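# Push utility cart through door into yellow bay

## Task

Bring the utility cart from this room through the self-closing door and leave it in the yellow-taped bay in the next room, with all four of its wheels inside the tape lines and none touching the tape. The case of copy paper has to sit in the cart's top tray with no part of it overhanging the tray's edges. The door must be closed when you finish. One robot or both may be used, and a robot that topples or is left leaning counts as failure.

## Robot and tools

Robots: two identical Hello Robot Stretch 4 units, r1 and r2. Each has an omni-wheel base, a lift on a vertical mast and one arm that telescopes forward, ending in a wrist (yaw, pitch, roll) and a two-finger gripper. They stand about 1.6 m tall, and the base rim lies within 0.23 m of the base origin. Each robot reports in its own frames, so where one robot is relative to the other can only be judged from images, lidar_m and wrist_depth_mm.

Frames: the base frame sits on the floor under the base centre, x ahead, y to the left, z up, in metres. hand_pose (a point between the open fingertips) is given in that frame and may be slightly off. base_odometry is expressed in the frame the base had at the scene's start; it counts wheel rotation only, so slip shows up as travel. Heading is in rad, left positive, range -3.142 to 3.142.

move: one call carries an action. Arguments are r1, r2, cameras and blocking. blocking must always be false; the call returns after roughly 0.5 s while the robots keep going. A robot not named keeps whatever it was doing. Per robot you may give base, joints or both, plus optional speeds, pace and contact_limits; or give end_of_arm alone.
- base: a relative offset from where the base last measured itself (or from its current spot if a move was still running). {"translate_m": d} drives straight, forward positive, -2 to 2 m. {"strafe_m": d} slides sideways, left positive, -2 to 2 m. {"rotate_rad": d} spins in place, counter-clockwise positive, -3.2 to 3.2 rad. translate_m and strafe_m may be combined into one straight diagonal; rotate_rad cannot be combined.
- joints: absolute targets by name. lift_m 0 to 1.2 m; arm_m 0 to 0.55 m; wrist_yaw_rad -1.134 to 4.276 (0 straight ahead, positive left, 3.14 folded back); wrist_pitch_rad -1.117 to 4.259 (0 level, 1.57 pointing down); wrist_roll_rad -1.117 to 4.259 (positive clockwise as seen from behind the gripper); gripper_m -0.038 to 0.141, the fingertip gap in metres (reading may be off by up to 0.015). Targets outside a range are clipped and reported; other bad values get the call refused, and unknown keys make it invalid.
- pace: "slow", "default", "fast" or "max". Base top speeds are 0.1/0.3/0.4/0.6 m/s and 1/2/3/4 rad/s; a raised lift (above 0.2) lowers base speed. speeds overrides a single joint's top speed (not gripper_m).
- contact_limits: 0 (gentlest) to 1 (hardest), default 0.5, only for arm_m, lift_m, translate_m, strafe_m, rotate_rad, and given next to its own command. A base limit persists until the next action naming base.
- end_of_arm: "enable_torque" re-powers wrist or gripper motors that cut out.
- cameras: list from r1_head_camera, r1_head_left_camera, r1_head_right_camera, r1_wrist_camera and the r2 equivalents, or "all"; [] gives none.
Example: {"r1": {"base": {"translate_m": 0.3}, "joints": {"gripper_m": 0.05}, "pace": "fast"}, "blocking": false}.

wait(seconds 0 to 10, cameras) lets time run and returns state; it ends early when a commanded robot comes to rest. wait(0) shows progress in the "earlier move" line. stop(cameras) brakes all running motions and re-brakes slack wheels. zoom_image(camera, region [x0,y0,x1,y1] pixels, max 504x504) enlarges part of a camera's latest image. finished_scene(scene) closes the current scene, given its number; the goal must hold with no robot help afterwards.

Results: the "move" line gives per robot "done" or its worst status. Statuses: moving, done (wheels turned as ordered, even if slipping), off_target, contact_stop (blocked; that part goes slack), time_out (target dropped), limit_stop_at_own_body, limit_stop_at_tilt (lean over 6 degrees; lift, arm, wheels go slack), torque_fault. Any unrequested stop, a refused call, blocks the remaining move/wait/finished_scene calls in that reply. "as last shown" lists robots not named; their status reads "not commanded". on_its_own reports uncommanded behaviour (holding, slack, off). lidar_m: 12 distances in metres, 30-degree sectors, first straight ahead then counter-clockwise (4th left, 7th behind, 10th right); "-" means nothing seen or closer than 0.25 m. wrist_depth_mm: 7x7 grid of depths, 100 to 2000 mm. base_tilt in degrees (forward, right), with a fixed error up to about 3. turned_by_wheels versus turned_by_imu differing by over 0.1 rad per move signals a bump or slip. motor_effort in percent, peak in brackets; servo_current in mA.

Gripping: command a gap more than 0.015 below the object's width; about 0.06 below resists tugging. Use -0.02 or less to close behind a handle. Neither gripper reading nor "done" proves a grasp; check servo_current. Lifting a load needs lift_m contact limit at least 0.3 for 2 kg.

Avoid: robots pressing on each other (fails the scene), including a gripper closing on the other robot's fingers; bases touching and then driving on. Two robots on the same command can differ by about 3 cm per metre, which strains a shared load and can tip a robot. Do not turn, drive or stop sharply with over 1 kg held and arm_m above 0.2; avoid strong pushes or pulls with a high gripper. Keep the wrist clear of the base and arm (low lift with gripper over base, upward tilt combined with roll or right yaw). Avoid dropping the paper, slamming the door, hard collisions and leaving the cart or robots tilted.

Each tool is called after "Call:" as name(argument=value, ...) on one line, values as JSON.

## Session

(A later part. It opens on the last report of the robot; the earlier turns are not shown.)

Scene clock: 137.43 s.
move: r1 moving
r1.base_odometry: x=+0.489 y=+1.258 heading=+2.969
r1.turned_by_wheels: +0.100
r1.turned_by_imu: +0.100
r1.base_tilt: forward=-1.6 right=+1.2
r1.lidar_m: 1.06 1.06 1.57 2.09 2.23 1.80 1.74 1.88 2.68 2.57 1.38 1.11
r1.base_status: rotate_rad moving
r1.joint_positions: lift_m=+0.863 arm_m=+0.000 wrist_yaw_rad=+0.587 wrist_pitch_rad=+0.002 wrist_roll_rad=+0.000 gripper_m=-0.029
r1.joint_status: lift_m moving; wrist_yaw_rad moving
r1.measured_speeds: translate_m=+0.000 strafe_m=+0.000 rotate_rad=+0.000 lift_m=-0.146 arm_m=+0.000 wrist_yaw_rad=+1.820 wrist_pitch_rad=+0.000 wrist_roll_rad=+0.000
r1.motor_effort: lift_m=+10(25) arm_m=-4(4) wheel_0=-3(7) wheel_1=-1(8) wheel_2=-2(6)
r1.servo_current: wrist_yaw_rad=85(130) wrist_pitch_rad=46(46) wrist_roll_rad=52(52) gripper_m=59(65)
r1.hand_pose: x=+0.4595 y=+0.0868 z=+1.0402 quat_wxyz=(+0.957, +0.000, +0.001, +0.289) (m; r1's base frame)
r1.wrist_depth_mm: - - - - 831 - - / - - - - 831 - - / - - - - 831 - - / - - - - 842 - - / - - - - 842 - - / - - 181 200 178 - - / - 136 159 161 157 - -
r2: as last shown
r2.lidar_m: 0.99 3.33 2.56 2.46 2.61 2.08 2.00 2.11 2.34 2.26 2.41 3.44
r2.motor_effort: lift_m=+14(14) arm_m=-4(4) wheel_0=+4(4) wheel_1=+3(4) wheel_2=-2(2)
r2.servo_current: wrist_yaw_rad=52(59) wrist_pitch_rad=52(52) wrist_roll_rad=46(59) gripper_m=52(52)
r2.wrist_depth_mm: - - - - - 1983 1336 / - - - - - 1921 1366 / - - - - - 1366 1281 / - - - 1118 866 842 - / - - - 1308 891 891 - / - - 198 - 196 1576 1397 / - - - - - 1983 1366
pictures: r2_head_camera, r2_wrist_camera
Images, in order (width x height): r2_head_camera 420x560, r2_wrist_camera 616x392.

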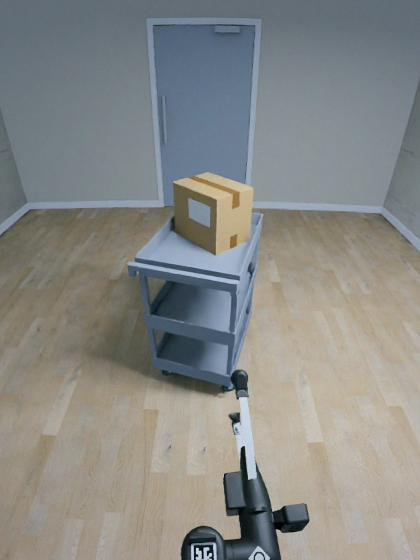

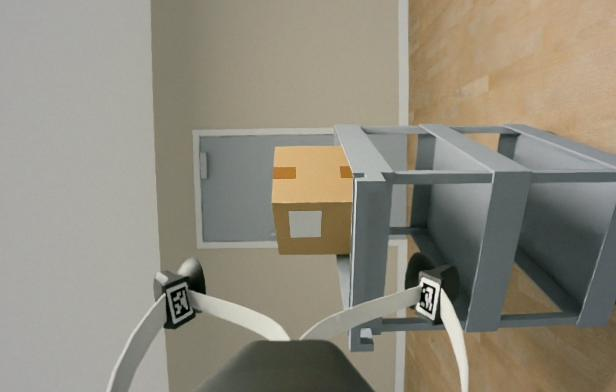

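Call:
move(blocking=false, r2={"base":{"rotate_rad":-0.08},"joints":{"lift_m":0.682}}, cameras=["r1_head_camera","r1_head_left_camera"])

Call:
move(blocking=false, r1={"base":{"strafe_m":-0.27}}, cameras=[])

Call:
wait(seconds=0.6, cameras=[])

Call:
move(blocking=false, r2={"base":{"strafe_m":0.2,"translate_m":0.25}}, cameras=[])

Call:
wait(seconds=4, cameras=[])

Call:
wait(seconds=2, cameras=["r1_head_camera","r1_head_left_camera","r1_head_right_camera","r2_head_camera","r2_wrist_camera"])

Scene clock: 160.13 s.
earlier move: r1 done
move: r2 moving
r1.base_odometry: x=+0.489 y=+1.258 heading=+2.969
r1.turned_by_wheels: +0.000
r1.turned_by_imu: +0.000
r1.base_tilt: forward=-1.6 right=+1.3
r1.lidar_m: 1.05 1.06 1.56 2.09 2.23 1.80 1.76 1.87 2.68 2.59 1.39 1.14
r1.base_status: done
r1.joint_positions: lift_m=+0.350 arm_m=+0.000 wrist_yaw_rad=+3.087 wrist_pitch_rad=+0.002 wrist_roll_rad=+0.000 gripper_m=-0.029
r1.joint_status: all done
r1.measured_speeds: all 0
r1.motor_effort: lift_m=+13(13) arm_m=-4(4) wheel_0=-1(2) wheel_1=-1(1) wheel_2=-2(2)
r1.servo_current: wrist_yaw_rad=33(52) wrist_pitch_rad=39(46) wrist_roll_rad=59(65) gripper_m=65(65)
r1.hand_pose: x=-0.1123 y=+0.1030 z=+0.5281 quat_wxyz=(+0.027, -0.001, +0.000, +1.000) (m; r1's base frame)
r1.wrist_depth_mm: - 137 - - - - - / - 138 - - - - - / 111 138 211 - - - - / 128 141 243 - - - - / - - - - - - - / 1708 1808 182 198 173 1708 1661 / 1366 1182 176 1281 164 1308 1308
r2.base_odometry: x=-0.275 y=-0.533 heading=-2.127
r2.turned_by_wheels: -0.079
r2.turned_by_imu: -0.076
r2.base_tilt: forward=-0.7 right=+0.0
r2.lidar_m: 1.00 1.16 2.55 2.45 2.57 2.09 1.98 2.09 2.37 2.27 2.35 3.19
r2.base_status: rotate_rad moving
r2.joint_positions: lift_m=+0.762 arm_m=+0.000 wrist_yaw_rad=+0.003 wrist_pitch_rad=+0.002 wrist_roll_rad=+1.568 gripper_m=+0.120
r2.joint_status: lift_m moving
r2.measured_speeds: translate_m=+0.000 strafe_m=+0.000 rotate_rad=+0.000 lift_m=-0.146 arm_m=+0.000 wrist_yaw_rad=+0.000 wrist_pitch_rad=+0.000 wrist_roll_rad=+0.000
r2.motor_effort: lift_m=+13(15) arm_m=-4(4) wheel_0=+4(8) wheel_1=+0(8) wheel_2=+4(9)
r2.servo_current: wrist_yaw_rad=39(65) wrist_pitch_rad=46(46) wrist_roll_rad=46(59) gripper_m=52(52)
r2.hand_pose: x=+0.4595 y=-0.0867 z=+0.9401 quat_wxyz=(+0.708, +0.706, +0.001, +0.000) (m; r2's base frame)
r2.wrist_depth_mm: - - - - - 1863 1281 / - - - - - 1863 1308 / - - - - - 1921 1281 / - - - 1205 - 1078 1182 / - - - 1138 1336 866 - / - - 198 1255 200 904 - / - - - - - 1537 1182
pictures: r1_head_camera, r1_head_left_camera
Images, in order (width x height): r1_head_camera 420x560, r1_head_left_camera 420x672.

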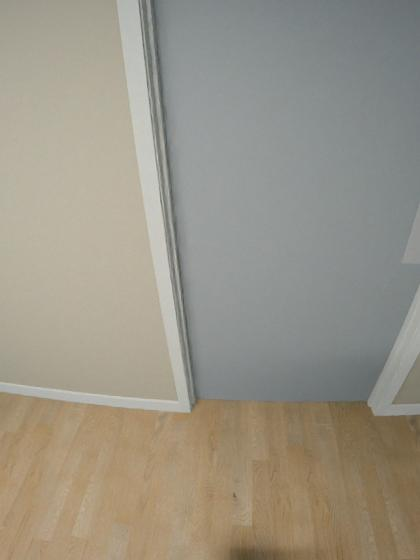

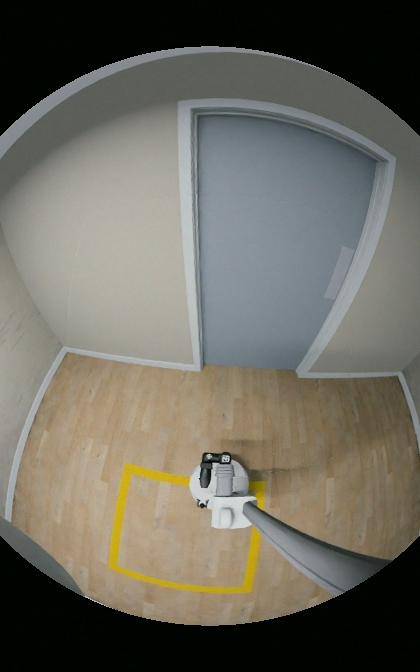

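Scene clock: 160.63 s.
earlier move: r2 moving
move: r1 moving
r1.base_odometry: x=+0.495 y=+1.294 heading=+2.970
r1.turned_by_wheels: +0.000
r1.turned_by_imu: +0.000
r1.base_tilt: forward=-1.6 right=+1.3
r1.lidar_m: 1.07 1.07 1.56 2.14 2.27 1.81 1.75 1.85 2.65 2.57 1.37 1.13
r1.base_status: strafe_m moving
r1.joint_positions: lift_m=+0.350 arm_m=+0.000 wrist_yaw_rad=+3.087 wrist_pitch_rad=+0.002 wrist_roll_rad=+0.000 gripper_m=-0.029
r1.joint_status: not commanded
r1.measured_speeds: translate_m=-0.001 strafe_m=-0.139 rotate_rad=+0.005 lift_m=+0.000 arm_m=+0.000 wrist_yaw_rad=+0.000 wrist_pitch_rad=+0.000 wrist_roll_rad=+0.000
r1.motor_effort: lift_m=+13(13) arm_m=-4(4) wheel_0=+10(11) wheel_1=-7(9) wheel_2=+0(2)
r1.servo_current: wrist_yaw_rad=46(59) wrist_pitch_rad=39(46) wrist_roll_rad=52(52) gripper_m=59(65)
r1.hand_pose: x=-0.1123 y=+0.1030 z=+0.5281 quat_wxyz=(+0.027, -0.001, +0.000, +1.000) (m; r1's base frame)
r1.wrist_depth_mm: - 137 - - - - - / - 137 - - - - - / 112 138 215 - - - - / 126 144 241 - - - - / - - - - - - - / 1708 1756 181 198 173 1708 1756 / 1366 1205 176 1308 165 1308 1336
r2.base_odometry: x=-0.275 y=-0.533 heading=-2.127
r2.turned_by_wheels: +0.000
r2.turned_by_imu: +0.000
r2.base_tilt: forward=-0.7 right=+0.1
r2.lidar_m: 1.02 1.15 2.61 2.43 2.59 2.10 2.00 2.08 2.37 2.25 2.36 3.17
r2.base_status: done
r2.joint_positions: lift_m=+0.692 arm_m=+0.000 wrist_yaw_rad=+0.003 wrist_pitch_rad=+0.002 wrist_roll_rad=+1.568 gripper_m=+0.120
r2.joint_status: lift_m moving
r2.measured_speeds: translate_m=+0.000 strafe_m=+0.000 rotate_rad=+0.000 lift_m=-0.080 arm_m=+0.000 wrist_yaw_rad=+0.000 wrist_pitch_rad=+0.000 wrist_roll_rad=+0.000
r2.motor_effort: lift_m=+16(16) arm_m=-4(4) wheel_0=+3(4) wheel_1=+3(3) wheel_2=+5(5)
r2.servo_current: wrist_yaw_rad=46(59) wrist_pitch_rad=39(46) wrist_roll_rad=59(59) gripper_m=46(52)
r2.hand_pose: x=+0.4595 y=-0.0867 z=+0.8696 quat_wxyz=(+0.708, +0.706, +0.001, +0.000) (m; r2's base frame)
r2.wrist_depth_mm: - - - - - 1708 1182 / - - - - - 1756 1182 / - - - - - 1708 1182 / - - - 1205 - 1205 1078 / - - - 1098 - - - / - - 199 831 213 - - / - - - - - 1756 976
pictures: none
No camera images: "cameras" was empty.

Scene clock: 161.17 s.
earlier move: r1 moving; r2 done
r1.base_odometry: x=+0.515 y=+1.410 heading=+2.970
r1.turned_by_wheels: +0.000
r1.turned_by_imu: -0.001
r1.base_tilt: forward=-1.6 right=+1.3
r1.lidar_m: 1.08 1.07 1.55 2.24 2.38 1.81 1.76 1.88 2.53 2.46 1.34 1.11
r1.base_status: strafe_m moving
r1.joint_positions: lift_m=+0.350 arm_m=+0.000 wrist_yaw_rad=+3.087 wrist_pitch_rad=+0.002 wrist_roll_rad=+0.000 gripper_m=-0.029
r1.joint_status: not commanded
r1.measured_speeds: translate_m=+0.000 strafe_m=-0.271 rotate_rad=+0.002 lift_m=+0.000 arm_m=+0.000 wrist_yaw_rad=+0.000 wrist_pitch_rad=+0.000 wrist_roll_rad=+0.000
r1.motor_effort: lift_m=+13(13) arm_m=-4(4) wheel_0=+7(12) wheel_1=-6(11) wheel_2=+0(2)
r1.servo_current: wrist_yaw_rad=46(65) wrist_pitch_rad=39(46) wrist_roll_rad=52(59) gripper_m=65(72)
r1.hand_pose: x=-0.1123 y=+0.1030 z=+0.5281 quat_wxyz=(+0.027, -0.001, +0.000, +1.000) (m; r1's base frame)
r1.wrist_depth_mm: - 138 - - - - - / - 138 - - - - - / 112 138 218 - - - - / 127 144 245 - - - - / - - - - - - - / 1708 1756 182 198 173 1708 1708 / 1397 1205 176 1255 165 1336 1308
r2.base_odometry: x=-0.275 y=-0.533 heading=-2.127
r2.turned_by_wheels: +0.000
r2.turned_by_imu: +0.000
r2.base_tilt: forward=-0.7 right=+0.0
r2.lidar_m: 1.00 1.15 2.63 2.46 2.56 2.09 2.00 2.08 2.36 2.27 2.34 3.14
r2.base_status: done
r2.joint_positions: lift_m=+0.682 arm_m=+0.000 wrist_yaw_rad=+0.003 wrist_pitch_rad=+0.002 wrist_roll_rad=+1.568 gripper_m=+0.120
r2.joint_status: all done
r2.measured_speeds: all 0
r2.motor_effort: lift_m=+14(17) arm_m=-4(4) wheel_0=+3(4) wheel_1=+2(3) wheel_2=+5(5)
r2.servo_current: wrist_yaw_rad=46(59) wrist_pitch_rad=39(46) wrist_roll_rad=46(59) gripper_m=52(59)
r2.hand_pose: x=+0.4595 y=-0.0867 z=+0.8601 quat_wxyz=(+0.708, +0.706, +0.001, +0.000) (m; r2's base frame)
r2.wrist_depth_mm: - - - - - 1756 1182 / - - - - - 1756 1182 / - - - - - 1708 1205 / - - - 1205 - 1182 1098 / - - - 1078 - 854 - / - - 198 878 200 - - / - - - - - 1661 976
wait: 0.53 of 0.6 s (r2 has come to rest)
pictures: none
No camera images: "cameras" was empty.

Scene clock: 161.67 s.
earlier move: r1 moving
move: r2 moving
r1.base_odometry: x=+0.531 y=+1.502 heading=+2.970
r1.turned_by_wheels: +0.000
r1.turned_by_imu: +0.000
r1.base_tilt: forward=-1.6 right=+1.3
r1.lidar_m: 1.08 1.13 1.54 2.35 2.37 1.83 1.77 1.87 2.40 2.35 1.34 1.10
r1.base_status: strafe_m moving
r1.joint_positions: lift_m=+0.350 arm_m=+0.000 wrist_yaw_rad=+3.087 wrist_pitch_rad=+0.002 wrist_roll_rad=+0.000 gripper_m=-0.029
r1.joint_status: not commanded
r1.measured_speeds: translate_m=+0.000 strafe_m=-0.119 rotate_rad=+0.001 lift_m=+0.000 arm_m=+0.000 wrist_yaw_rad=+0.000 wrist_pitch_rad=+0.000 wrist_roll_rad=+0.000
r1.motor_effort: lift_m=+13(13) arm_m=-4(4) wheel_0=+3(4) wheel_1=-1(2) wheel_2=+0(1)
r1.servo_current: wrist_yaw_rad=46(65) wrist_pitch_rad=39(52) wrist_roll_rad=52(59) gripper_m=59(65)
r1.hand_pose: x=-0.1123 y=+0.1030 z=+0.5281 quat_wxyz=(+0.027, -0.001, +0.000, +1.000) (m; r1's base frame)
r1.wrist_depth_mm: - 137 - - - - - / - 137 - - - - - / 112 138 212 - - - - / 129 141 245 - - - - / - - - - - - - / 1708 1756 182 198 173 1708 1661 / 1366 1182 180 1281 164 1366 1308
r2.base_odometry: x=-0.272 y=-0.566 heading=-2.128
r2.turned_by_wheels: +0.000
r2.turned_by_imu: +0.000
r2.base_tilt: forward=-0.7 right=+0.1
r2.lidar_m: 0.98 1.12 2.58 2.43 2.52 2.14 2.03 2.10 2.42 2.28 2.36 3.19
r2.base_status: translate_m moving; strafe_m moving
r2.joint_positions: lift_m=+0.682 arm_m=+0.000 wrist_yaw_rad=+0.003 wrist_pitch_rad=+0.002 wrist_roll_rad=+1.568 gripper_m=+0.120
r2.joint_status: not commanded
r2.measured_speeds: translate_m=+0.102 strafe_m=+0.081 rotate_rad=+0.005 lift_m=+0.000 arm_m=+0.000 wrist_yaw_rad=+0.000 wrist_pitch_rad=+0.000 wrist_roll_rad=+0.000
r2.motor_effort: lift_m=+14(14) arm_m=-4(4) wheel_0=-5(8) wheel_1=+11(12) wheel_2=-12(12)
r2.servo_current: wrist_yaw_rad=46(52) wrist_pitch_rad=39(46) wrist_roll_rad=39(59) gripper_m=46(52)
r2.hand_pose: x=+0.4595 y=-0.0867 z=+0.8601 quat_wxyz=(+0.708, +0.706, +0.001, +0.000) (m; r2's base frame)
r2.wrist_depth_mm: - - - - - 1708 1182 / - - - - - 1661 1182 / - - - - - 1708 1205 / - - - 1138 - 1118 1060 / - - - 1060 - 831 - / - - 199 854 213 - - / - - - - - 1756 931
pictures: none
No camera images: "cameras" was empty.

Scene clock: 162.37 s.
earlier move: r1 done; r2 moving
r1.base_odometry: x=+0.535 y=+1.524 heading=+2.969
r1.turned_by_wheels: +0.000
r1.turned_by_imu: +0.000
r1.base_tilt: forward=-1.6 right=+1.3
r1.lidar_m: 1.07 1.13 1.56 2.38 2.41 1.80 1.74 1.91 2.40 2.34 1.35 1.12
r1.base_status: done
r1.joint_positions: lift_m=+0.350 arm_m=+0.000 wrist_yaw_rad=+3.087 wrist_pitch_rad=+0.002 wrist_roll_rad=+0.000 gripper_m=-0.029
r1.joint_status: not commanded
r1.measured_speeds: all 0
r1.motor_effort: lift_m=+13(13) arm_m=-4(4) wheel_0=+1(4) wheel_1=+0(3) wheel_2=-1(2)
r1.servo_current: wrist_yaw_rad=52(65) wrist_pitch_rad=39(52) wrist_roll_rad=39(72) gripper_m=59(65)
r1.hand_pose: x=-0.1123 y=+0.1030 z=+0.5281 quat_wxyz=(+0.027, -0.001, +0.000, +1.000) (m; r1's base frame)
r1.wrist_depth_mm: - 137 - - - - - / - 138 - - - - - / 111 138 211 - - - - / 129 141 243 - - - - / - - - - - - - / 1756 1756 182 198 172 1756 1661 / 1336 1205 180 1281 164 1366 1336
r2.base_odometry: x=-0.253 y=-0.723 heading=-2.128
r2.turned_by_wheels: +0.000
r2.turned_by_imu: +0.000
r2.base_tilt: forward=-0.6 right=+0.1
r2.lidar_m: 0.87 3.44 2.49 2.35 2.45 2.24 2.17 2.22 2.50 2.38 2.44 3.32
r2.base_status: translate_m moving; strafe_m moving
r2.joint_positions: lift_m=+0.682 arm_m=+0.000 wrist_yaw_rad=+0.003 wrist_pitch_rad=+0.002 wrist_roll_rad=+1.568 gripper_m=+0.120
r2.joint_status: not commanded
r2.measured_speeds: translate_m=+0.213 strafe_m=+0.169 rotate_rad=-0.002 lift_m=+0.000 arm_m=+0.000 wrist_yaw_rad=+0.000 wrist_pitch_rad=+0.000 wrist_roll_rad=+0.000
r2.motor_effort: lift_m=+14(14) arm_m=-4(4) wheel_0=-6(10) wheel_1=+4(12) wheel_2=-6(13)
r2.servo_current: wrist_yaw_rad=46(59) wrist_pitch_rad=46(46) wrist_roll_rad=52(59) gripper_m=46(59)
r2.hand_pose: x=+0.4595 y=-0.0867 z=+0.8601 quat_wxyz=(+0.708, +0.706, +0.001, +0.000) (m; r2's base frame)
r2.wrist_depth_mm: - - - - - 1708 1182 / - - - - - 1756 1182 / - - - - - 1138 1138 / - - - 960 - 699 - / - - - 1025 - 741 - / - - 198 707 213 1430 - / - - - - - 1618 1182
wait: 0.70 of 4 s (r1 has come to rest)
pictures: none
No camera images: "cameras" was empty.

Scene clock: 163.63 s.
earlier move: r2 done
r1.base_odometry: x=+0.535 y=+1.524 heading=+2.969
r1.turned_by_wheels: +0.000
r1.turned_by_imu: +0.000
r1.base_tilt: forward=-1.6 right=+1.3
r1.lidar_m: 1.07 1.14 1.55 2.35 2.38 1.83 1.77 1.91 2.40 2.34 1.38 1.11
r1.base_status: done
r1.joint_positions: lift_m=+0.350 arm_m=+0.000 wrist_yaw_rad=+3.087 wrist_pitch_rad=+0.002 wrist_roll_rad=+0.000 gripper_m=-0.029
r1.joint_status: not commanded
r1.measured_speeds: all 0
r1.motor_effort: lift_m=+13(13) arm_m=-4(4) wheel_0=+1(4) wheel_1=+0(3) wheel_2=+0(2)
r1.servo_current: wrist_yaw_rad=59(65) wrist_pitch_rad=46(52) wrist_roll_rad=39(78) gripper_m=65(65)
r1.hand_pose: x=-0.1123 y=+0.1030 z=+0.5281 quat_wxyz=(+0.027, -0.001, +0.000, +1.000) (m; r1's base frame)
r1.wrist_depth_mm: - 137 - - - - - / - 137 - - - - - / 111 138 211 - - - - / 128 141 244 - - - - / - - - - - - - / 1756 1756 181 199 172 1708 1708 / 1336 1229 180 1281 164 1336 1308
r2.base_odometry: x=-0.238 y=-0.851 heading=-2.128
r2.turned_by_wheels: +0.000
r2.turned_by_imu: +0.000
r2.base_tilt: forward=-0.7 right=+0.1
r2.lidar_m: 0.80 3.33 2.39 2.23 2.33 2.35 2.24 2.34 2.58 2.45 2.54 0.83
r2.base_status: done
r2.joint_positions: lift_m=+0.682 arm_m=+0.000 wrist_yaw_rad=+0.003 wrist_pitch_rad=+0.002 wrist_roll_rad=+1.568 gripper_m=+0.120
r2.joint_status: not commanded
r2.measured_speeds: all 0
r2.motor_effort: lift_m=+15(15) arm_m=-4(4) wheel_0=-4(10) wheel_1=+1(12) wheel_2=-4(13)
r2.servo_current: wrist_yaw_rad=46(59) wrist_pitch_rad=39(46) wrist_roll_rad=52(59) gripper_m=46(59)
r2.hand_pose: x=+0.4595 y=-0.0867 z=+0.8600 quat_wxyz=(+0.708, +0.706, +0.001, +0.000) (m; r2's base frame)
r2.wrist_depth_mm: - - - - - 1708 1160 / - - - - - 1618 1118 / - - 946 609 - 603 - / - - 976 634 - 634 - / - - - 991 - 661 - / - - 199 676 196 683 1205 / - - - - - 1756 1182
wait: 1.27 of 2 s (r2 has come to rest)
pictures: r1_head_camera, r1_head_left_camera, r1_head_right_camera, r2_head_camera, r2_wrist_camera
Images, in order (width x height): r1_head_camera 420x560, r1_head_left_camera 420x672, r1_head_right_camera 420x672, r2_head_camera 420x560, r2_wrist_camera 616x392.

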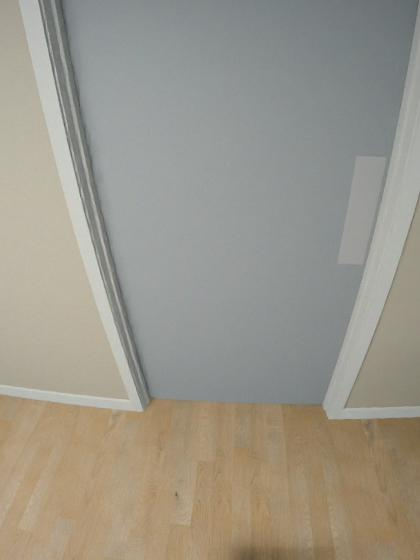

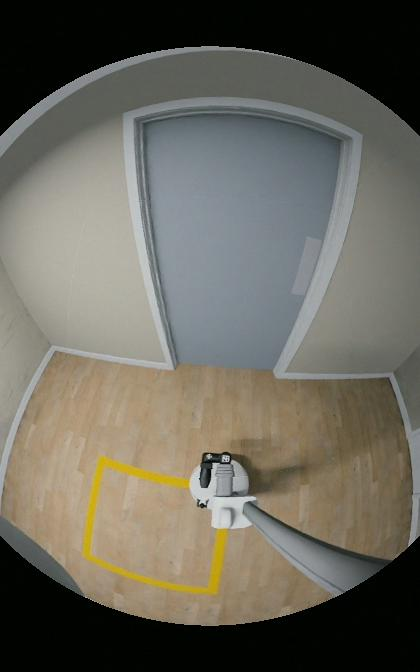

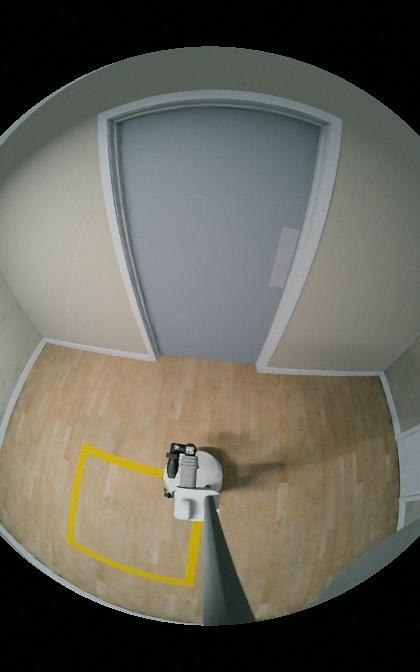

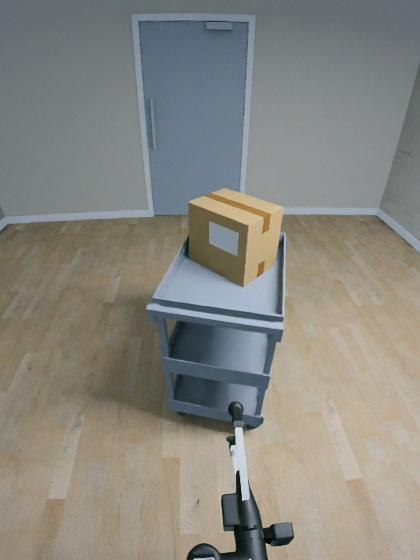

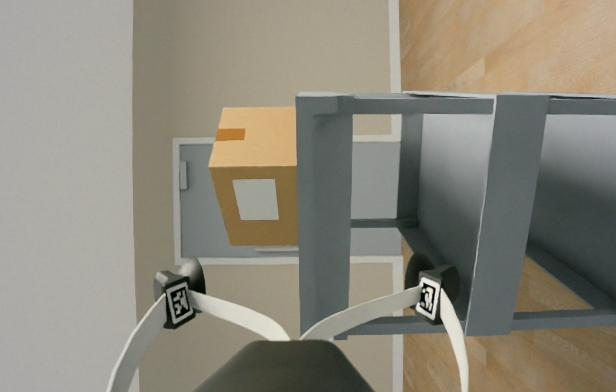

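Call:
zoom_image(camera="r2_wrist_camera", region=[250, 80, 400, 370])

Call:
zoom_image(camera="r2_head_camera", region=[120, 170, 310, 440])

Call:
move(blocking=false, r1={"base":{"translate_m":0.8},"contact_limits":{"translate_m":0.9}}, cameras=[])

Call:
wait(seconds=6, cameras=["r1_head_left_camera","r1_head_right_camera","r2_head_camera"])

Scaled by 1.738.

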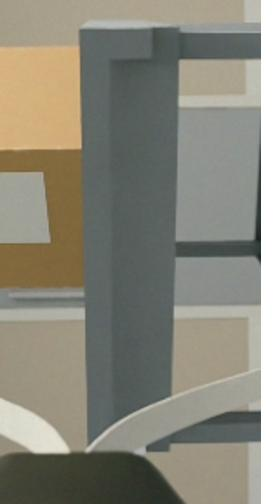

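Scaled by 1.867 from the camera's 420x560 image, which has a finer 1200x1600 frame.

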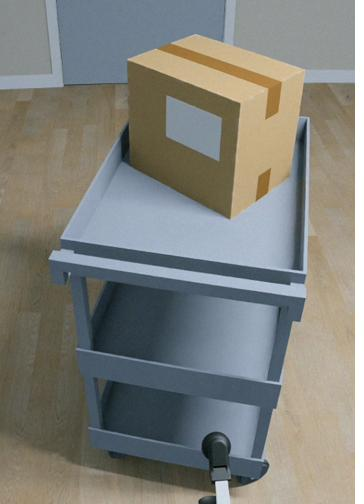

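Scene clock: 193.40 s.
move: r1 moving
r1.base_odometry: x=+0.505 y=+1.530 heading=+2.970
r1.turned_by_wheels: +0.000
r1.turned_by_imu: +0.000
r1.base_tilt: forward=-1.6 right=+1.3
r1.lidar_m: 1.04 1.10 1.48 2.36 2.45 1.86 1.80 1.93 2.38 2.33 1.31 1.08
r1.base_status: translate_m moving
r1.joint_positions: lift_m=+0.350 arm_m=+0.000 wrist_yaw_rad=+3.087 wrist_pitch_rad=+0.002 wrist_roll_rad=+0.000 gripper_m=-0.029
r1.joint_status: not commanded
r1.measured_speeds: translate_m=+0.121 strafe_m=+0.001 rotate_rad=+0.001 lift_m=+0.000 arm_m=+0.000 wrist_yaw_rad=+0.000 wrist_pitch_rad=+0.000 wrist_roll_rad=+0.000
r1.motor_effort: lift_m=+13(13) arm_m=-4(4) wheel_0=+6(9) wheel_1=+6(6) wheel_2=-8(9)
r1.servo_current: wrist_yaw_rad=52(59) wrist_pitch_rad=46(46) wrist_roll_rad=46(59) gripper_m=65(65)
r1.contact_limits: translate_m 0.9
r1.hand_pose: x=-0.1123 y=+0.1030 z=+0.5281 quat_wxyz=(+0.027, -0.001, +0.000, +1.000) (m; r1's base frame)
r1.wrist_depth_mm: - 137 - - - - - / - 137 - - - - - / 110 138 206 - - - - / 128 139 239 - - - - / - - - - - - - / 1708 1808 182 198 176 1708 1661 / 1397 1182 180 1255 165 1366 1336
r2: as last shown
r2.lidar_m: 0.80 3.32 2.38 2.26 2.34 2.38 2.22 2.35 2.58 2.45 2.53 0.80
r2.motor_effort: lift_m=+15(15) arm_m=-4(4) wheel_0=-4(5) wheel_1=+1(1) wheel_2=-4(4)
r2.servo_current: wrist_yaw_rad=52(65) wrist_pitch_rad=39(46) wrist_roll_rad=46(65) gripper_m=59(59)
r2.wrist_depth_mm: - - - - - 1661 1182 / - - - - - 1576 1118 / - - 946 615 - 609 - / - - 976 647 - 627 - / - - - 1008 - 661 - / - - 198 683 196 683 1182 / - - - - - 1708 1182
pictures: none
No camera images: "cameras" was empty.

Scene clock: 197.07 s.
earlier move: r1 done
r1.base_odometry: x=-0.253 y=+1.661 heading=+2.970
r1.turned_by_wheels: +0.000
r1.turned_by_imu: +0.000
r1.base_tilt: forward=-1.6 right=+1.3
r1.lidar_m: 0.28 0.31 0.46 1.16 2.48 2.64 2.56 2.75 2.49 0.71 0.41 0.30
r1.base_status: done
r1.joint_positions: lift_m=+0.350 arm_m=+0.000 wrist_yaw_rad=+3.087 wrist_pitch_rad=+0.002 wrist_roll_rad=+0.000 gripper_m=-0.029
r1.joint_status: not commanded
r1.measured_speeds: all 0
r1.motor_effort: lift_m=+13(13) arm_m=-4(4) wheel_0=+1(9) wheel_1=+1(8) wheel_2=+0(10)
r1.servo_current: wrist_yaw_rad=39(72) wrist_pitch_rad=39(52) wrist_roll_rad=52(72) gripper_m=65(72)
r1.contact_limits: translate_m 0.9
r1.hand_pose: x=-0.1123 y=+0.1030 z=+0.5281 quat_wxyz=(+0.027, -0.001, +0.000, +1.000) (m; r1's base frame)
r1.wrist_depth_mm: - 138 - - - - - / - 137 - - - - - / 112 138 222 - - - - / 127 144 - - - - - / - - - - - - - / 1863 1921 209 200 1863 1921 1863 / 1397 1205 179 1308 173 1366 1308
r2.base_odometry: x=-0.238 y=-0.851 heading=-2.128
r2.turned_by_wheels: +0.000
r2.turned_by_imu: +0.001
r2.base_tilt: forward=-0.6 right=+0.1
r2.lidar_m: 0.82 3.33 2.40 2.27 2.33 2.36 2.26 2.34 2.57 2.46 2.54 0.82
r2.base_status: not commanded
r2.joint_positions: lift_m=+0.682 arm_m=+0.000 wrist_yaw_rad=+0.003 wrist_pitch_rad=+0.002 wrist_roll_rad=+1.568 gripper_m=+0.120
r2.joint_status: not commanded
r2.measured_speeds: all 0
r2.motor_effort: lift_m=+15(15) arm_m=-4(4) wheel_0=-4(5) wheel_1=+1(2) wheel_2=-3(4)
r2.servo_current: wrist_yaw_rad=52(65) wrist_pitch_rad=46(46) wrist_roll_rad=46(65) gripper_m=52(59)
r2.hand_pose: x=+0.4595 y=-0.0867 z=+0.8600 quat_wxyz=(+0.708, +0.706, +0.001, +0.000) (m; r2's base frame)
r2.wrist_depth_mm: - - - - - 1661 1160 / - - - - - 1618 1118 / - - 976 615 - 597 - / - - 976 640 - 627 - / - - - 1008 - 661 - / - - 198 676 196 683 1205 / - - - - - 1708 1205
wait: 3.67 of 6 s (r1 has come to rest)
pictures: r1_head_left_camera, r1_head_right_camera, r2_head_camera
Images, in order (width x height): r1_head_left_camera 420x672, r1_head_right_camera 420x672, r2_head_camera 420x560.

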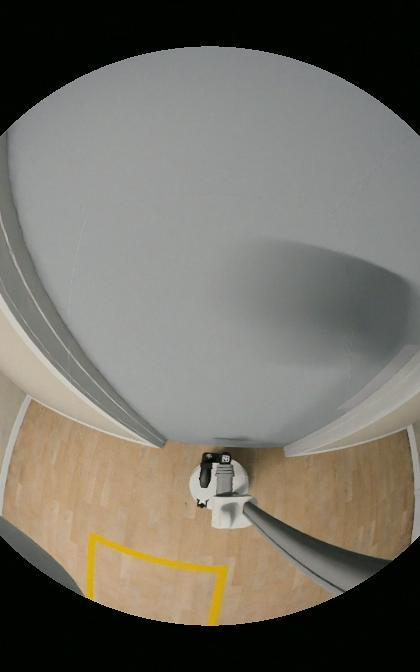

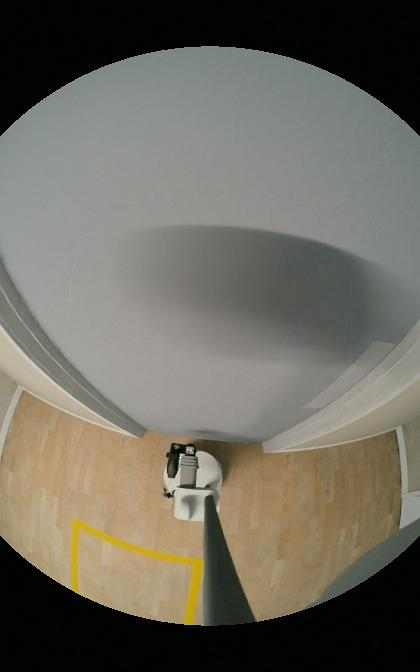

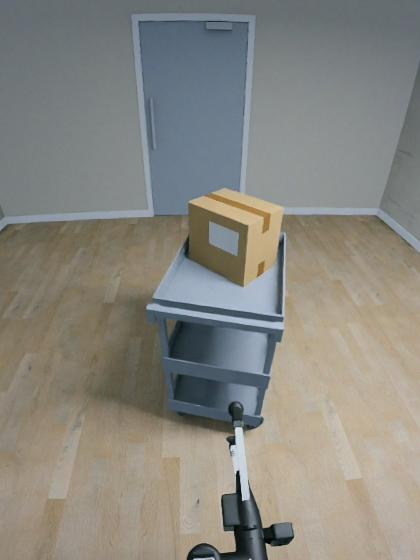

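Call:
move(blocking=false, r1={"base":{"translate_m":0.75},"pace":"slow","contact_limits":{"translate_m":1.0}}, r2={"base":{"translate_m":0.3,"strafe_m":-0.012},"joints":{"lift_m":0.688}}, cameras=[])

Call:
wait(seconds=2.5, cameras=["r2_wrist_camera","r2_head_camera"])

Call:
wait(seconds=7, cameras=["r1_head_left_camera","r1_head_right_camera","r2_head_camera","r2_wrist_camera"])

Scene clock: 221.33 s.
move: r1 moving; r2 moving
r1.base_odometry: x=-0.265 y=+1.663 heading=+2.970
r1.turned_by_wheels: +0.000
r1.turned_by_imu: +0.000
r1.base_tilt: forward=-1.6 right=+1.3
r1.lidar_m: 0.26 0.28 0.46 1.12 2.47 2.65 2.58 2.77 2.43 0.70 0.37 0.28
r1.base_status: translate_m moving
r1.joint_positions: lift_m=+0.350 arm_m=+0.000 wrist_yaw_rad=+3.087 wrist_pitch_rad=+0.002 wrist_roll_rad=+0.000 gripper_m=-0.029
r1.joint_status: not commanded
r1.measured_speeds: translate_m=+0.048 strafe_m=+0.001 rotate_rad=+0.000 lift_m=+0.000 arm_m=+0.000 wrist_yaw_rad=+0.000 wrist_pitch_rad=+0.000 wrist_roll_rad=+0.000
r1.motor_effort: lift_m=+13(13) arm_m=-4(4) wheel_0=+6(6) wheel_1=+4(7) wheel_2=-5(6)
r1.servo_current: wrist_yaw_rad=46(72) wrist_pitch_rad=39(46) wrist_roll_rad=46(72) gripper_m=59(72)
r1.contact_limits: translate_m 1
r1.hand_pose: x=-0.1123 y=+0.1030 z=+0.5281 quat_wxyz=(+0.027, -0.001, +0.000, +1.000) (m; r1's base frame)
r1.wrist_depth_mm: - 138 - - - - - / - 137 - - - - - / 112 138 224 - - - - / 127 144 - - - - - / - - - - - - - / 1921 1983 209 199 1863 1863 1808 / 1366 1182 179 1281 173 1308 1336
r2.base_odometry: x=-0.255 y=-0.877 heading=-2.128
r2.turned_by_wheels: +0.000
r2.turned_by_imu: +0.001
r2.base_tilt: forward=-0.7 right=+0.1
r2.lidar_m: 0.77 3.32 2.40 2.26 2.33 2.40 2.29 2.36 2.60 2.46 2.55 0.78
r2.base_status: translate_m moving; strafe_m moving
r2.joint_positions: lift_m=+0.688 arm_m=+0.000 wrist_yaw_rad=+0.003 wrist_pitch_rad=+0.002 wrist_roll_rad=+1.568 gripper_m=+0.120
r2.joint_status: lift_m moving
r2.measured_speeds: translate_m=+0.121 strafe_m=-0.006 rotate_rad=-0.001 lift_m=+0.000 arm_m=+0.000 wrist_yaw_rad=+0.000 wrist_pitch_rad=+0.000 wrist_roll_rad=+0.000
r2.motor_effort: lift_m=+23(25) arm_m=-3(4) wheel_0=+9(9) wheel_1=+7(8) wheel_2=-14(14)
r2.servo_current: wrist_yaw_rad=52(59) wrist_pitch_rad=33(46) wrist_roll_rad=59(59) gripper_m=46(59)
r2.hand_pose: x=+0.4595 y=-0.0867 z=+0.8655 quat_wxyz=(+0.708, +0.706, +0.001, +0.000) (m; r2's base frame)
r2.wrist_depth_mm: - - - - - 1708 1182 / - - - - - 1618 1138 / - - 931 580 - 574 574 / - - 931 609 - 597 - / - - - 634 - 621 - / - - 199 640 196 647 1205 / - - - - - 1661 1205
pictures: none
No camera images: "cameras" was empty.

Scene clock: 223.30 s.
earlier move: r1 moving; r2 done
r1.base_odometry: x=-0.446 y=+1.694 heading=+2.971
r1.turned_by_wheels: +0.001
r1.turned_by_imu: +0.002
r1.base_tilt: forward=-1.6 right=+1.3
r1.lidar_m: - 0.25 0.25 0.44 2.45 2.82 2.75 2.95 2.48 0.50 0.35 0.25
r1.base_status: translate_m moving
r1.joint_positions: lift_m=+0.350 arm_m=+0.000 wrist_yaw_rad=+3.088 wrist_pitch_rad=+0.002 wrist_roll_rad=+0.000 gripper_m=-0.029
r1.joint_status: not commanded
r1.measured_speeds: translate_m=+0.101 strafe_m=+0.000 rotate_rad=-0.007 lift_m=+0.000 arm_m=+0.000 wrist_yaw_rad=+0.009 wrist_pitch_rad=+0.000 wrist_roll_rad=+0.000
r1.motor_effort: lift_m=+14(14) arm_m=-4(4) wheel_0=+23(29) wheel_1=+15(20) wheel_2=-23(28)
r1.servo_current: wrist_yaw_rad=72(72) wrist_pitch_rad=52(52) wrist_roll_rad=39(72) gripper_m=59(72)
r1.contact_limits: translate_m 1
r1.hand_pose: x=-0.1123 y=+0.1029 z=+0.5280 quat_wxyz=(+0.027, -0.001, +0.000, +1.000) (m; r1's base frame)
r1.wrist_depth_mm: - 137 - - - - - / - 137 - - - - - / 110 138 219 - - - - / 125 140 - - - - - / - - - - - - - / 1921 1863 208 200 1863 1863 1863 / 1397 1205 180 1281 163 1366 1229
r2.base_odometry: x=-0.407 y=-1.099 heading=-2.127
r2.turned_by_wheels: +0.000
r2.turned_by_imu: +0.001
r2.base_tilt: forward=-0.7 right=+0.0
r2.lidar_m: 0.53 0.60 2.43 2.32 2.38 2.70 2.55 2.68 2.55 2.44 2.53 0.50
r2.base_status: done
r2.joint_positions: lift_m=+0.688 arm_m=+0.000 wrist_yaw_rad=+0.003 wrist_pitch_rad=+0.002 wrist_roll_rad=+1.568 gripper_m=+0.120
r2.joint_status: all done
r2.measured_speeds: all 0
r2.motor_effort: lift_m=+21(25) arm_m=-4(4) wheel_0=+2(14) wheel_1=+4(8) wheel_2=-3(14)
r2.servo_current: wrist_yaw_rad=52(65) wrist_pitch_rad=39(52) wrist_roll_rad=46(59) gripper_m=52(59)
r2.hand_pose: x=+0.4595 y=-0.0867 z=+0.8655 quat_wxyz=(+0.708, +0.706, +0.001, +0.000) (m; r2's base frame)
r2.wrist_depth_mm: - - - 234 293 297 1060 / - - 691 294 298 831 - / - - 580 307 310 - - / - - 585 325 327 931 - / - - 707 338 340 - - / - - 198 290 200 - - / - - - - - 1756 530
wait: 1.97 of 2.5 s (r2 has come to rest)
pictures: r2_head_camera, r2_wrist_camera
Images, in order (width x height): r2_head_camera 420x560, r2_wrist_camera 616x392.

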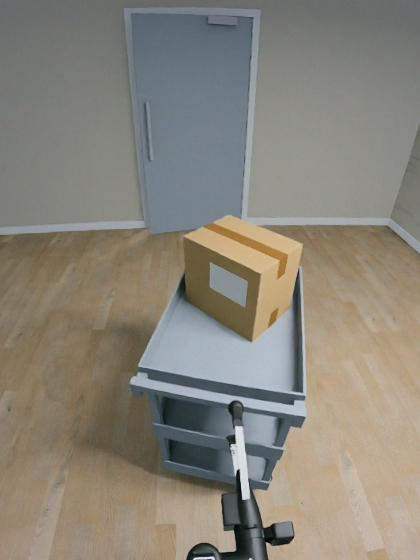

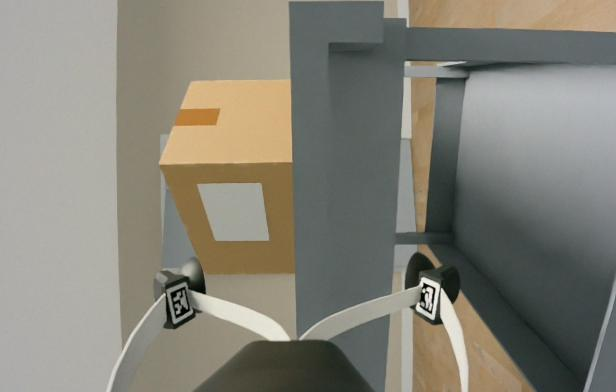

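Scene clock: 229.60 s.
earlier move: r1 done
r1.base_odometry: x=-0.991 y=+1.789 heading=+2.970
r1.turned_by_wheels: +0.000
r1.turned_by_imu: +0.141
r1.base_tilt: forward=-1.6 right=+1.2
r1.lidar_m: 0.33 0.25 - 0.25 0.26 3.27 3.28 0.80 0.76 2.56 2.88 1.68
r1.base_status: done
r1.joint_positions: lift_m=+0.350 arm_m=+0.000 wrist_yaw_rad=+3.093 wrist_pitch_rad=+0.002 wrist_roll_rad=+0.000 gripper_m=-0.029
r1.joint_status: not commanded
r1.measured_speeds: all 0
r1.motor_effort: lift_m=+19(20) arm_m=+5(14) wheel_0=+3(29) wheel_1=+13(29) wheel_2=-6(28)
r1.servo_current: wrist_yaw_rad=46(98) wrist_pitch_rad=39(52) wrist_roll_rad=59(72) gripper_m=65(72)
r1.contact_limits: translate_m 1
r1.hand_pose: x=-0.1130 y=+0.1014 z=+0.5276 quat_wxyz=(+0.024, -0.001, +0.000, +1.000) (m; r1's base frame)
r1.wrist_depth_mm: - 137 - - - - 353 / - 137 - - - - 319 / 111 138 211 - - - 368 / 128 141 - - - - 370 / - - - - - - 370 / 1921 1863 209 200 1921 1863 320 / 1366 1229 179 1308 173 1336 362
r2.base_odometry: x=-0.407 y=-1.099 heading=-2.127
r2.turned_by_wheels: +0.000
r2.turned_by_imu: +0.001
r2.base_tilt: forward=-0.7 right=+0.1
r2.lidar_m: 0.51 0.60 2.41 2.29 2.34 2.71 2.55 2.67 2.54 2.43 2.52 0.52
r2.base_status: done
r2.joint_positions: lift_m=+0.688 arm_m=+0.000 wrist_yaw_rad=+0.003 wrist_pitch_rad=+0.002 wrist_roll_rad=+1.568 gripper_m=+0.120
r2.joint_status: all done
r2.measured_speeds: all 0
r2.motor_effort: lift_m=+21(25) arm_m=-4(4) wheel_0=+2(14) wheel_1=+4(8) wheel_2=-3(14)
r2.servo_current: wrist_yaw_rad=46(65) wrist_pitch_rad=39(52) wrist_roll_rad=52(65) gripper_m=46(59)
r2.hand_pose: x=+0.4595 y=-0.0867 z=+0.8655 quat_wxyz=(+0.708, +0.706, +0.001, +0.000) (m; r2's base frame)
r2.wrist_depth_mm: - - - 234 293 298 1078 / - - 683 294 301 842 - / - - 580 307 312 - - / - - 585 325 329 917 - / - - 699 338 342 - - / - - 199 293 200 - - / - - - - - 1756 535
wait: 6.30 of 7 s (r1 has come to rest)
pictures: r1_head_left_camera, r1_head_right_camera, r2_head_camera, r2_wrist_camera
Images, in order (width x height): r1_head_left_camera 420x672, r1_head_right_camera 420x672, r2_head_camera 420x560, r2_wrist_camera 616x392.

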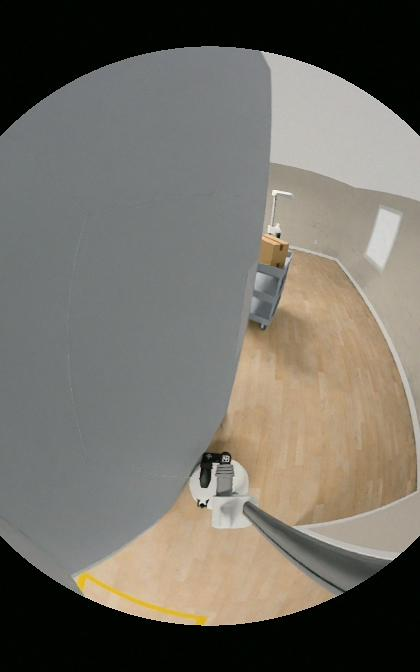

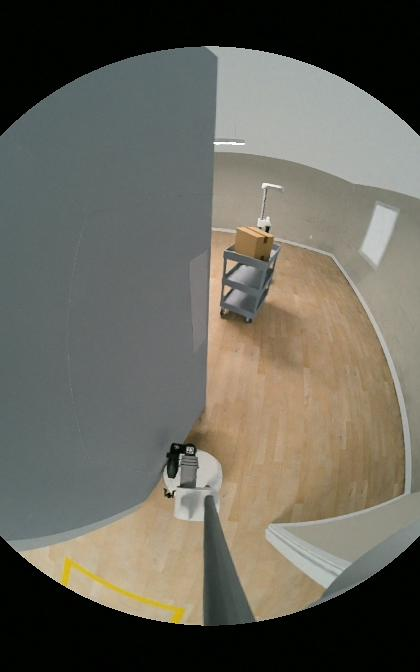

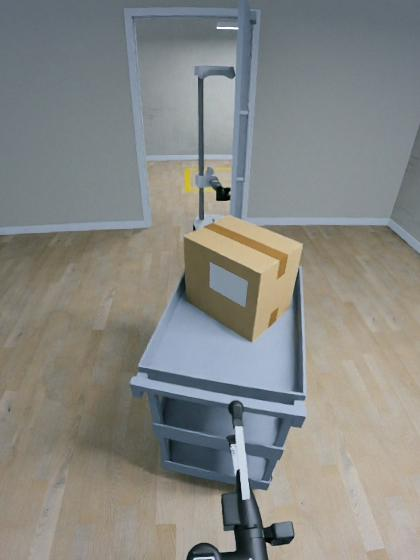

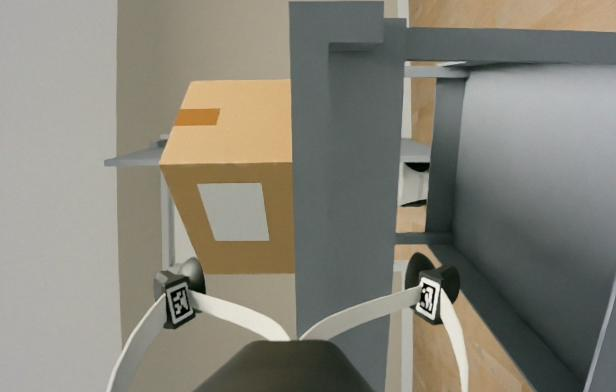

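Call:
move(blocking=false, r1={"base":{"strafe_m":0.45,"translate_m":0.1},"pace":"slow","contact_limits":{"strafe_m":1.0,"translate_m":1.0}}, r2={"joints":{"arm_m":0.105},"contact_limits":{"arm_m":0.1},"pace":"slow"}, cameras=[])

Call:
wait(seconds=2.5, cameras=["r2_head_camera","r2_wrist_camera"])

Call:
move(blocking=false, r2={"joints":{"gripper_m":-0.03}}, cameras=[])

Call:
wait(seconds=5, cameras=["r1_head_left_camera","r1_head_right_camera","r2_head_camera","r2_wrist_camera"])

r1: "contact_limits": strafe_m and translate_m are given together and make one move, which takes one limit: state it under one of them only
Scene clock: 245.83 s.
r1.base_odometry: x=-0.991 y=+1.789 heading=+2.970
r1.turned_by_wheels: +0.000
r1.turned_by_imu: +0.000
r1.base_tilt: forward=-1.6 right=+1.3
r1.lidar_m: 0.31 0.25 - 0.25 0.26 3.29 3.26 0.82 0.75 2.55 2.88 1.68
r1.base_status: done
r1.joint_positions: lift_m=+0.350 arm_m=+0.000 wrist_yaw_rad=+3.093 wrist_pitch_rad=+0.002 wrist_roll_rad=+0.000 gripper_m=-0.029
r1.joint_status: not commanded
r1.measured_speeds: all 0
r1.motor_effort: lift_m=+19(20) arm_m=+5(14) wheel_0=+3(29) wheel_1=+13(29) wheel_2=-6(28)
r1.servo_current: wrist_yaw_rad=39(98) wrist_pitch_rad=39(52) wrist_roll_rad=52(72) gripper_m=59(72)
r1.contact_limits: translate_m 1
r1.hand_pose: x=-0.1130 y=+0.1014 z=+0.5276 quat_wxyz=(+0.024, -0.001, +0.000, +1.000) (m; r1's base frame)
r1.wrist_depth_mm: - 137 - - - - 355 / - 137 - - - - 317 / 111 138 211 - - - 366 / 128 141 - - - - 373 / - - - - - - 368 / 1863 1983 209 200 1863 1921 319 / 1336 1205 180 1281 173 1336 362
r2.base_odometry: x=-0.407 y=-1.099 heading=-2.127
r2.turned_by_wheels: +0.000
r2.turned_by_imu: +0.000
r2.base_tilt: forward=-0.7 right=+0.0
r2.lidar_m: 0.50 0.61 2.43 2.30 2.36 2.66 2.55 2.67 2.55 2.43 2.50 0.50
r2.base_status: done
r2.joint_positions: lift_m=+0.688 arm_m=+0.000 wrist_yaw_rad=+0.003 wrist_pitch_rad=+0.002 wrist_roll_rad=+1.568 gripper_m=+0.120
r2.joint_status: all done
r2.measured_speeds: all 0
r2.motor_effort: lift_m=+21(25) arm_m=-3(4) wheel_0=+2(14) wheel_1=+4(8) wheel_2=-3(14)
r2.servo_current: wrist_yaw_rad=59(65) wrist_pitch_rad=39(52) wrist_roll_rad=39(65) gripper_m=52(59)
r2.hand_pose: x=+0.4595 y=-0.0867 z=+0.8655 quat_wxyz=(+0.708, +0.706, +0.001, +0.000) (m; r2's base frame)
r2.wrist_depth_mm: - - - 234 290 297 1078 / - - 691 293 303 842 - / - - 574 306 312 - - / - - 585 325 327 917 - / - - 715 338 340 - - / - - 198 293 200 - - / - - - - - 1756 530
pictures: none

not run: a call was refused earlier in this reply.

not run: a call was refused earlier in this reply.

not run: a call was refused earlier in this reply.

Call:
move(blocking=false, r1={"base":{"strafe_m":0.45,"translate_m":0.1},"pace":"slow","contact_limits":{"strafe_m":1.0}}, r2={"joints":{"arm_m":0.105},"contact_limits":{"arm_m":0.1},"pace":"slow"}, cameras=[])

Call:
wait(seconds=2.5, cameras=["r2_head_camera","r2_wrist_camera"])

Call:
move(blocking=false, r2={"joints":{"gripper_m":-0.03}}, cameras=[])

Call:
wait(seconds=5, cameras=["r1_head_left_camera","r1_head_right_camera","r2_head_camera","r2_wrist_camera"])

Scene clock: 251.90 s.
move: r1 moving; r2 moving
r1.base_odometry: x=-0.997 y=+1.778 heading=+2.969
r1.turned_by_wheels: -0.001
r1.turned_by_imu: -0.002
r1.base_tilt: forward=-1.6 right=+1.3
r1.lidar_m: 0.34 0.25 - 0.25 0.27 3.27 3.27 0.83 0.77 2.56 2.90 1.67
r1.base_status: translate_m moving; strafe_m moving
r1.joint_positions: lift_m=+0.350 arm_m=+0.000 wrist_yaw_rad=+3.093 wrist_pitch_rad=+0.002 wrist_roll_rad=+0.000 gripper_m=-0.029
r1.joint_status: not commanded
r1.measured_speeds: translate_m=+0.012 strafe_m=+0.050 rotate_rad=-0.003 lift_m=+0.000 arm_m=+0.000 wrist_yaw_rad=+0.000 wrist_pitch_rad=+0.000 wrist_roll_rad=+0.000
r1.motor_effort: lift_m=+19(19) arm_m=+5(5) wheel_0=-22(22) wheel_1=+19(19) wheel_2=-9(9)
r1.servo_current: wrist_yaw_rad=39(59) wrist_pitch_rad=39(52) wrist_roll_rad=39(59) gripper_m=59(65)
r1.contact_limits: strafe_m 1
r1.hand_pose: x=-0.1130 y=+0.1014 z=+0.5276 quat_wxyz=(+0.024, -0.001, +0.000, +1.000) (m; r1's base frame)
r1.wrist_depth_mm: - 137 - - - - 315 / - 137 - - - - 322 / 111 138 211 - - - 324 / 128 141 - - - - 327 / - - - - - - 325 / 1921 1921 209 200 1921 1921 325 / 1336 1205 179 1281 173 1336 320
r2.base_odometry: x=-0.407 y=-1.099 heading=-2.127
r2.turned_by_wheels: +0.000
r2.turned_by_imu: +0.000
r2.base_tilt: forward=-0.7 right=+0.1
r2.lidar_m: 0.48 0.60 2.42 2.25 2.35 2.69 2.56 2.65 2.52 2.43 2.52 0.50
r2.base_status: not commanded
r2.joint_positions: lift_m=+0.688 arm_m=+0.012 wrist_yaw_rad=+0.003 wrist_pitch_rad=+0.002 wrist_roll_rad=+1.568 gripper_m=+0.120
r2.joint_status: arm_m moving
r2.measured_speeds: translate_m=+0.000 strafe_m=+0.000 rotate_rad=+0.000 lift_m=+0.000 arm_m=+0.049 wrist_yaw_rad=+0.000 wrist_pitch_rad=+0.000 wrist_roll_rad=+0.000
r2.motor_effort: lift_m=+21(21) arm_m=+9(10) wheel_0=+2(2) wheel_1=+4(4) wheel_2=-3(3)
r2.servo_current: wrist_yaw_rad=39(52) wrist_pitch_rad=39(46) wrist_roll_rad=52(59) gripper_m=46(52)
r2.contact_limits: arm_m 0.1
r2.hand_pose: x=+0.4720 y=-0.0867 z=+0.8655 quat_wxyz=(+0.708, +0.706, +0.001, +0.000) (m; r2's base frame)
r2.wrist_depth_mm: - - - 224 282 286 286 / - - 676 287 291 866 - / - - 559 296 301 - - / - - 574 314 315 931 - / - - 691 322 329 - - / - - 198 273 200 - - / - - - - - 1708 530
pictures: none
No camera images: "cameras" was empty.

Scene clock: 253.73 s.
earlier move: r1 moving; r2 done
r1.base_odometry: x=-1.062 y=+1.619 heading=+2.971
r1.turned_by_wheels: +0.002
r1.turned_by_imu: +0.016
r1.base_tilt: forward=-1.6 right=+1.3
r1.lidar_m: 0.70 0.27 0.25 - 0.25 0.31 3.28 3.27 0.88 2.71 3.09 1.67
r1.base_status: translate_m moving; strafe_m moving
r1.joint_positions: lift_m=+0.350 arm_m=+0.000 wrist_yaw_rad=+3.093 wrist_pitch_rad=+0.002 wrist_roll_rad=+0.000 gripper_m=-0.029
r1.joint_status: not commanded
r1.measured_speeds: translate_m=+0.026 strafe_m=+0.105 rotate_rad=-0.017 lift_m=+0.000 arm_m=+0.000 wrist_yaw_rad=+0.000 wrist_pitch_rad=+0.000 wrist_roll_rad=+0.000
r1.motor_effort: lift_m=+19(19) arm_m=+5(5) wheel_0=-30(30) wheel_1=+36(37) wheel_2=-4(10)
r1.servo_current: wrist_yaw_rad=46(78) wrist_pitch_rad=46(52) wrist_roll_rad=46(65) gripper_m=59(72)
r1.contact_limits: strafe_m 1
r1.hand_pose: x=-0.1129 y=+0.1015 z=+0.5276 quat_wxyz=(+0.025, -0.001, +0.000, +1.000) (m; r1's base frame)
r1.wrist_depth_mm: 136 138 - - 387 207 - / 110 138 - - 387 209 - / 117 138 256 - 394 210 164 / 136 150 - - 397 211 - / - - - - 402 211 166 / 1983 1983 209 200 291 211 165 / 1366 1229 180 1255 176 185 -
r2.base_odometry: x=-0.407 y=-1.099 heading=-2.127
r2.turned_by_wheels: +0.000
r2.turned_by_imu: +0.000
r2.base_tilt: forward=-0.7 right=+0.1
r2.lidar_m: 0.54 0.61 2.40 2.30 2.37 2.70 2.55 2.66 2.53 2.44 2.55 0.48
r2.base_status: not commanded
r2.joint_positions: lift_m=+0.688 arm_m=+0.105 wrist_yaw_rad=+0.001 wrist_pitch_rad=+0.002 wrist_roll_rad=+1.569 gripper_m=+0.120
r2.joint_status: all done
r2.measured_speeds: all 0
r2.motor_effort: lift_m=+21(21) arm_m=+8(11) wheel_0=+2(2) wheel_1=+4(4) wheel_2=-3(3)
r2.servo_current: wrist_yaw_rad=46(65) wrist_pitch_rad=39(46) wrist_roll_rad=46(59) gripper_m=52(59)
r2.contact_limits: arm_m 0.1
r2.hand_pose: x=+0.5642 y=-0.0870 z=+0.8655 quat_wxyz=(+0.708, +0.706, +0.001, +0.000) (m; r2's base frame)
r2.wrist_depth_mm: - - - 149 204 1464 - / - - 569 155 212 768 - / - - 462 161 220 - - / - - 488 167 229 831 - / - - 564 177 236 - - / - - 199 179 199 215 - / - - - - 258 1708 500
wait: 1.83 of 2.5 s (r2 has come to rest)
pictures: r2_head_camera, r2_wrist_camera
Images, in order (width x height): r2_head_camera 420x560, r2_wrist_camera 616x392.

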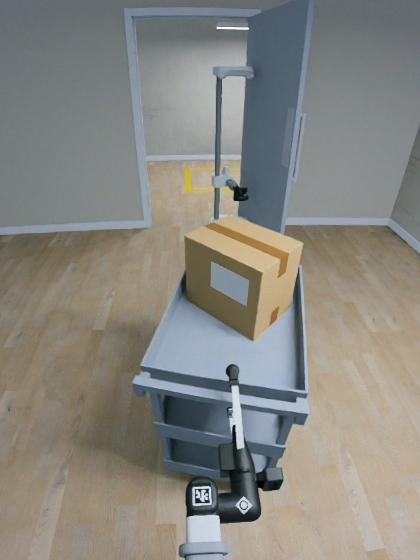

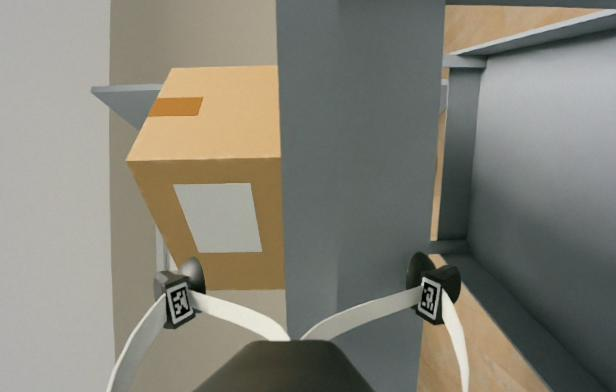

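Scene clock: 254.23 s.
earlier move: r1 contact_stop
move: r2 moving
r1.base_odometry: x=-1.074 y=+1.584 heading=+2.996
r1.turned_by_wheels: +0.025
r1.turned_by_imu: +0.029
r1.base_tilt: forward=-1.6 right=+1.2
r1.lidar_m: 0.65 0.26 0.25 - 0.25 0.31 3.28 3.30 0.90 2.71 3.13 1.67
r1.base_status: translate_m contact_stop; strafe_m contact_stop
r1.joint_positions: lift_m=+0.350 arm_m=+0.000 wrist_yaw_rad=+3.093 wrist_pitch_rad=+0.002 wrist_roll_rad=+0.000 gripper_m=-0.029
r1.joint_status: not commanded
r1.measured_speeds: translate_m=+0.005 strafe_m=-0.009 rotate_rad=+0.044 lift_m=+0.000 arm_m=+0.000 wrist_yaw_rad=+0.000 wrist_pitch_rad=+0.000 wrist_roll_rad=+0.000
r1.on_its_own: the wheels are slack since a contact_stop
r1.motor_effort: lift_m=+19(19) arm_m=+5(5) wheel_0=-14(31) wheel_1=+14(38) wheel_2=-4(10)
r1.servo_current: wrist_yaw_rad=78(78) wrist_pitch_rad=46(52) wrist_roll_rad=52(72) gripper_m=65(65)
r1.contact_limits: strafe_m 1
r1.hand_pose: x=-0.1129 y=+0.1015 z=+0.5276 quat_wxyz=(+0.025, -0.001, +0.000, +1.000) (m; r1's base frame)
r1.wrist_depth_mm: 136 138 - - 415 227 - / 110 138 - - 418 214 - / 117 139 247 - - 216 167 / 136 151 - - - 216 159 / - - - - - 217 159 / 1921 1921 209 199 306 218 168 / 1397 1205 180 1255 173 189 -
r2.base_odometry: x=-0.407 y=-1.099 heading=-2.127
r2.turned_by_wheels: +0.000
r2.turned_by_imu: +0.000
r2.base_tilt: forward=-0.7 right=+0.1
r2.lidar_m: 0.54 0.60 2.39 2.30 2.36 2.66 2.55 2.67 2.56 2.44 2.53 0.50
r2.base_status: not commanded
r2.joint_positions: lift_m=+0.688 arm_m=+0.105 wrist_yaw_rad=+0.001 wrist_pitch_rad=+0.002 wrist_roll_rad=+1.569 gripper_m=+0.106
r2.joint_status: gripper_m moving
r2.measured_speeds: all 0
r2.motor_effort: lift_m=+21(21) arm_m=+8(8) wheel_0=+2(2) wheel_1=+4(4) wheel_2=-3(3)
r2.servo_current: wrist_yaw_rad=46(52) wrist_pitch_rad=46(46) wrist_roll_rad=52(52) gripper_m=104(124)
r2.contact_limits: arm_m 0.1
r2.hand_pose: x=+0.5642 y=-0.0870 z=+0.8655 quat_wxyz=(+0.708, +0.706, +0.001, +0.000) (m; r2's base frame)
r2.wrist_depth_mm: - - - 149 204 1576 - / - - 564 155 211 768 - / - - 466 161 220 - - / - - 488 167 229 831 - / - - 554 175 236 - - / - - 198 181 197 - - / - - - - 259 1756 500
pictures: none
No camera images: "cameras" was empty.

not run: a stop that you did not command came earlier in this reply.


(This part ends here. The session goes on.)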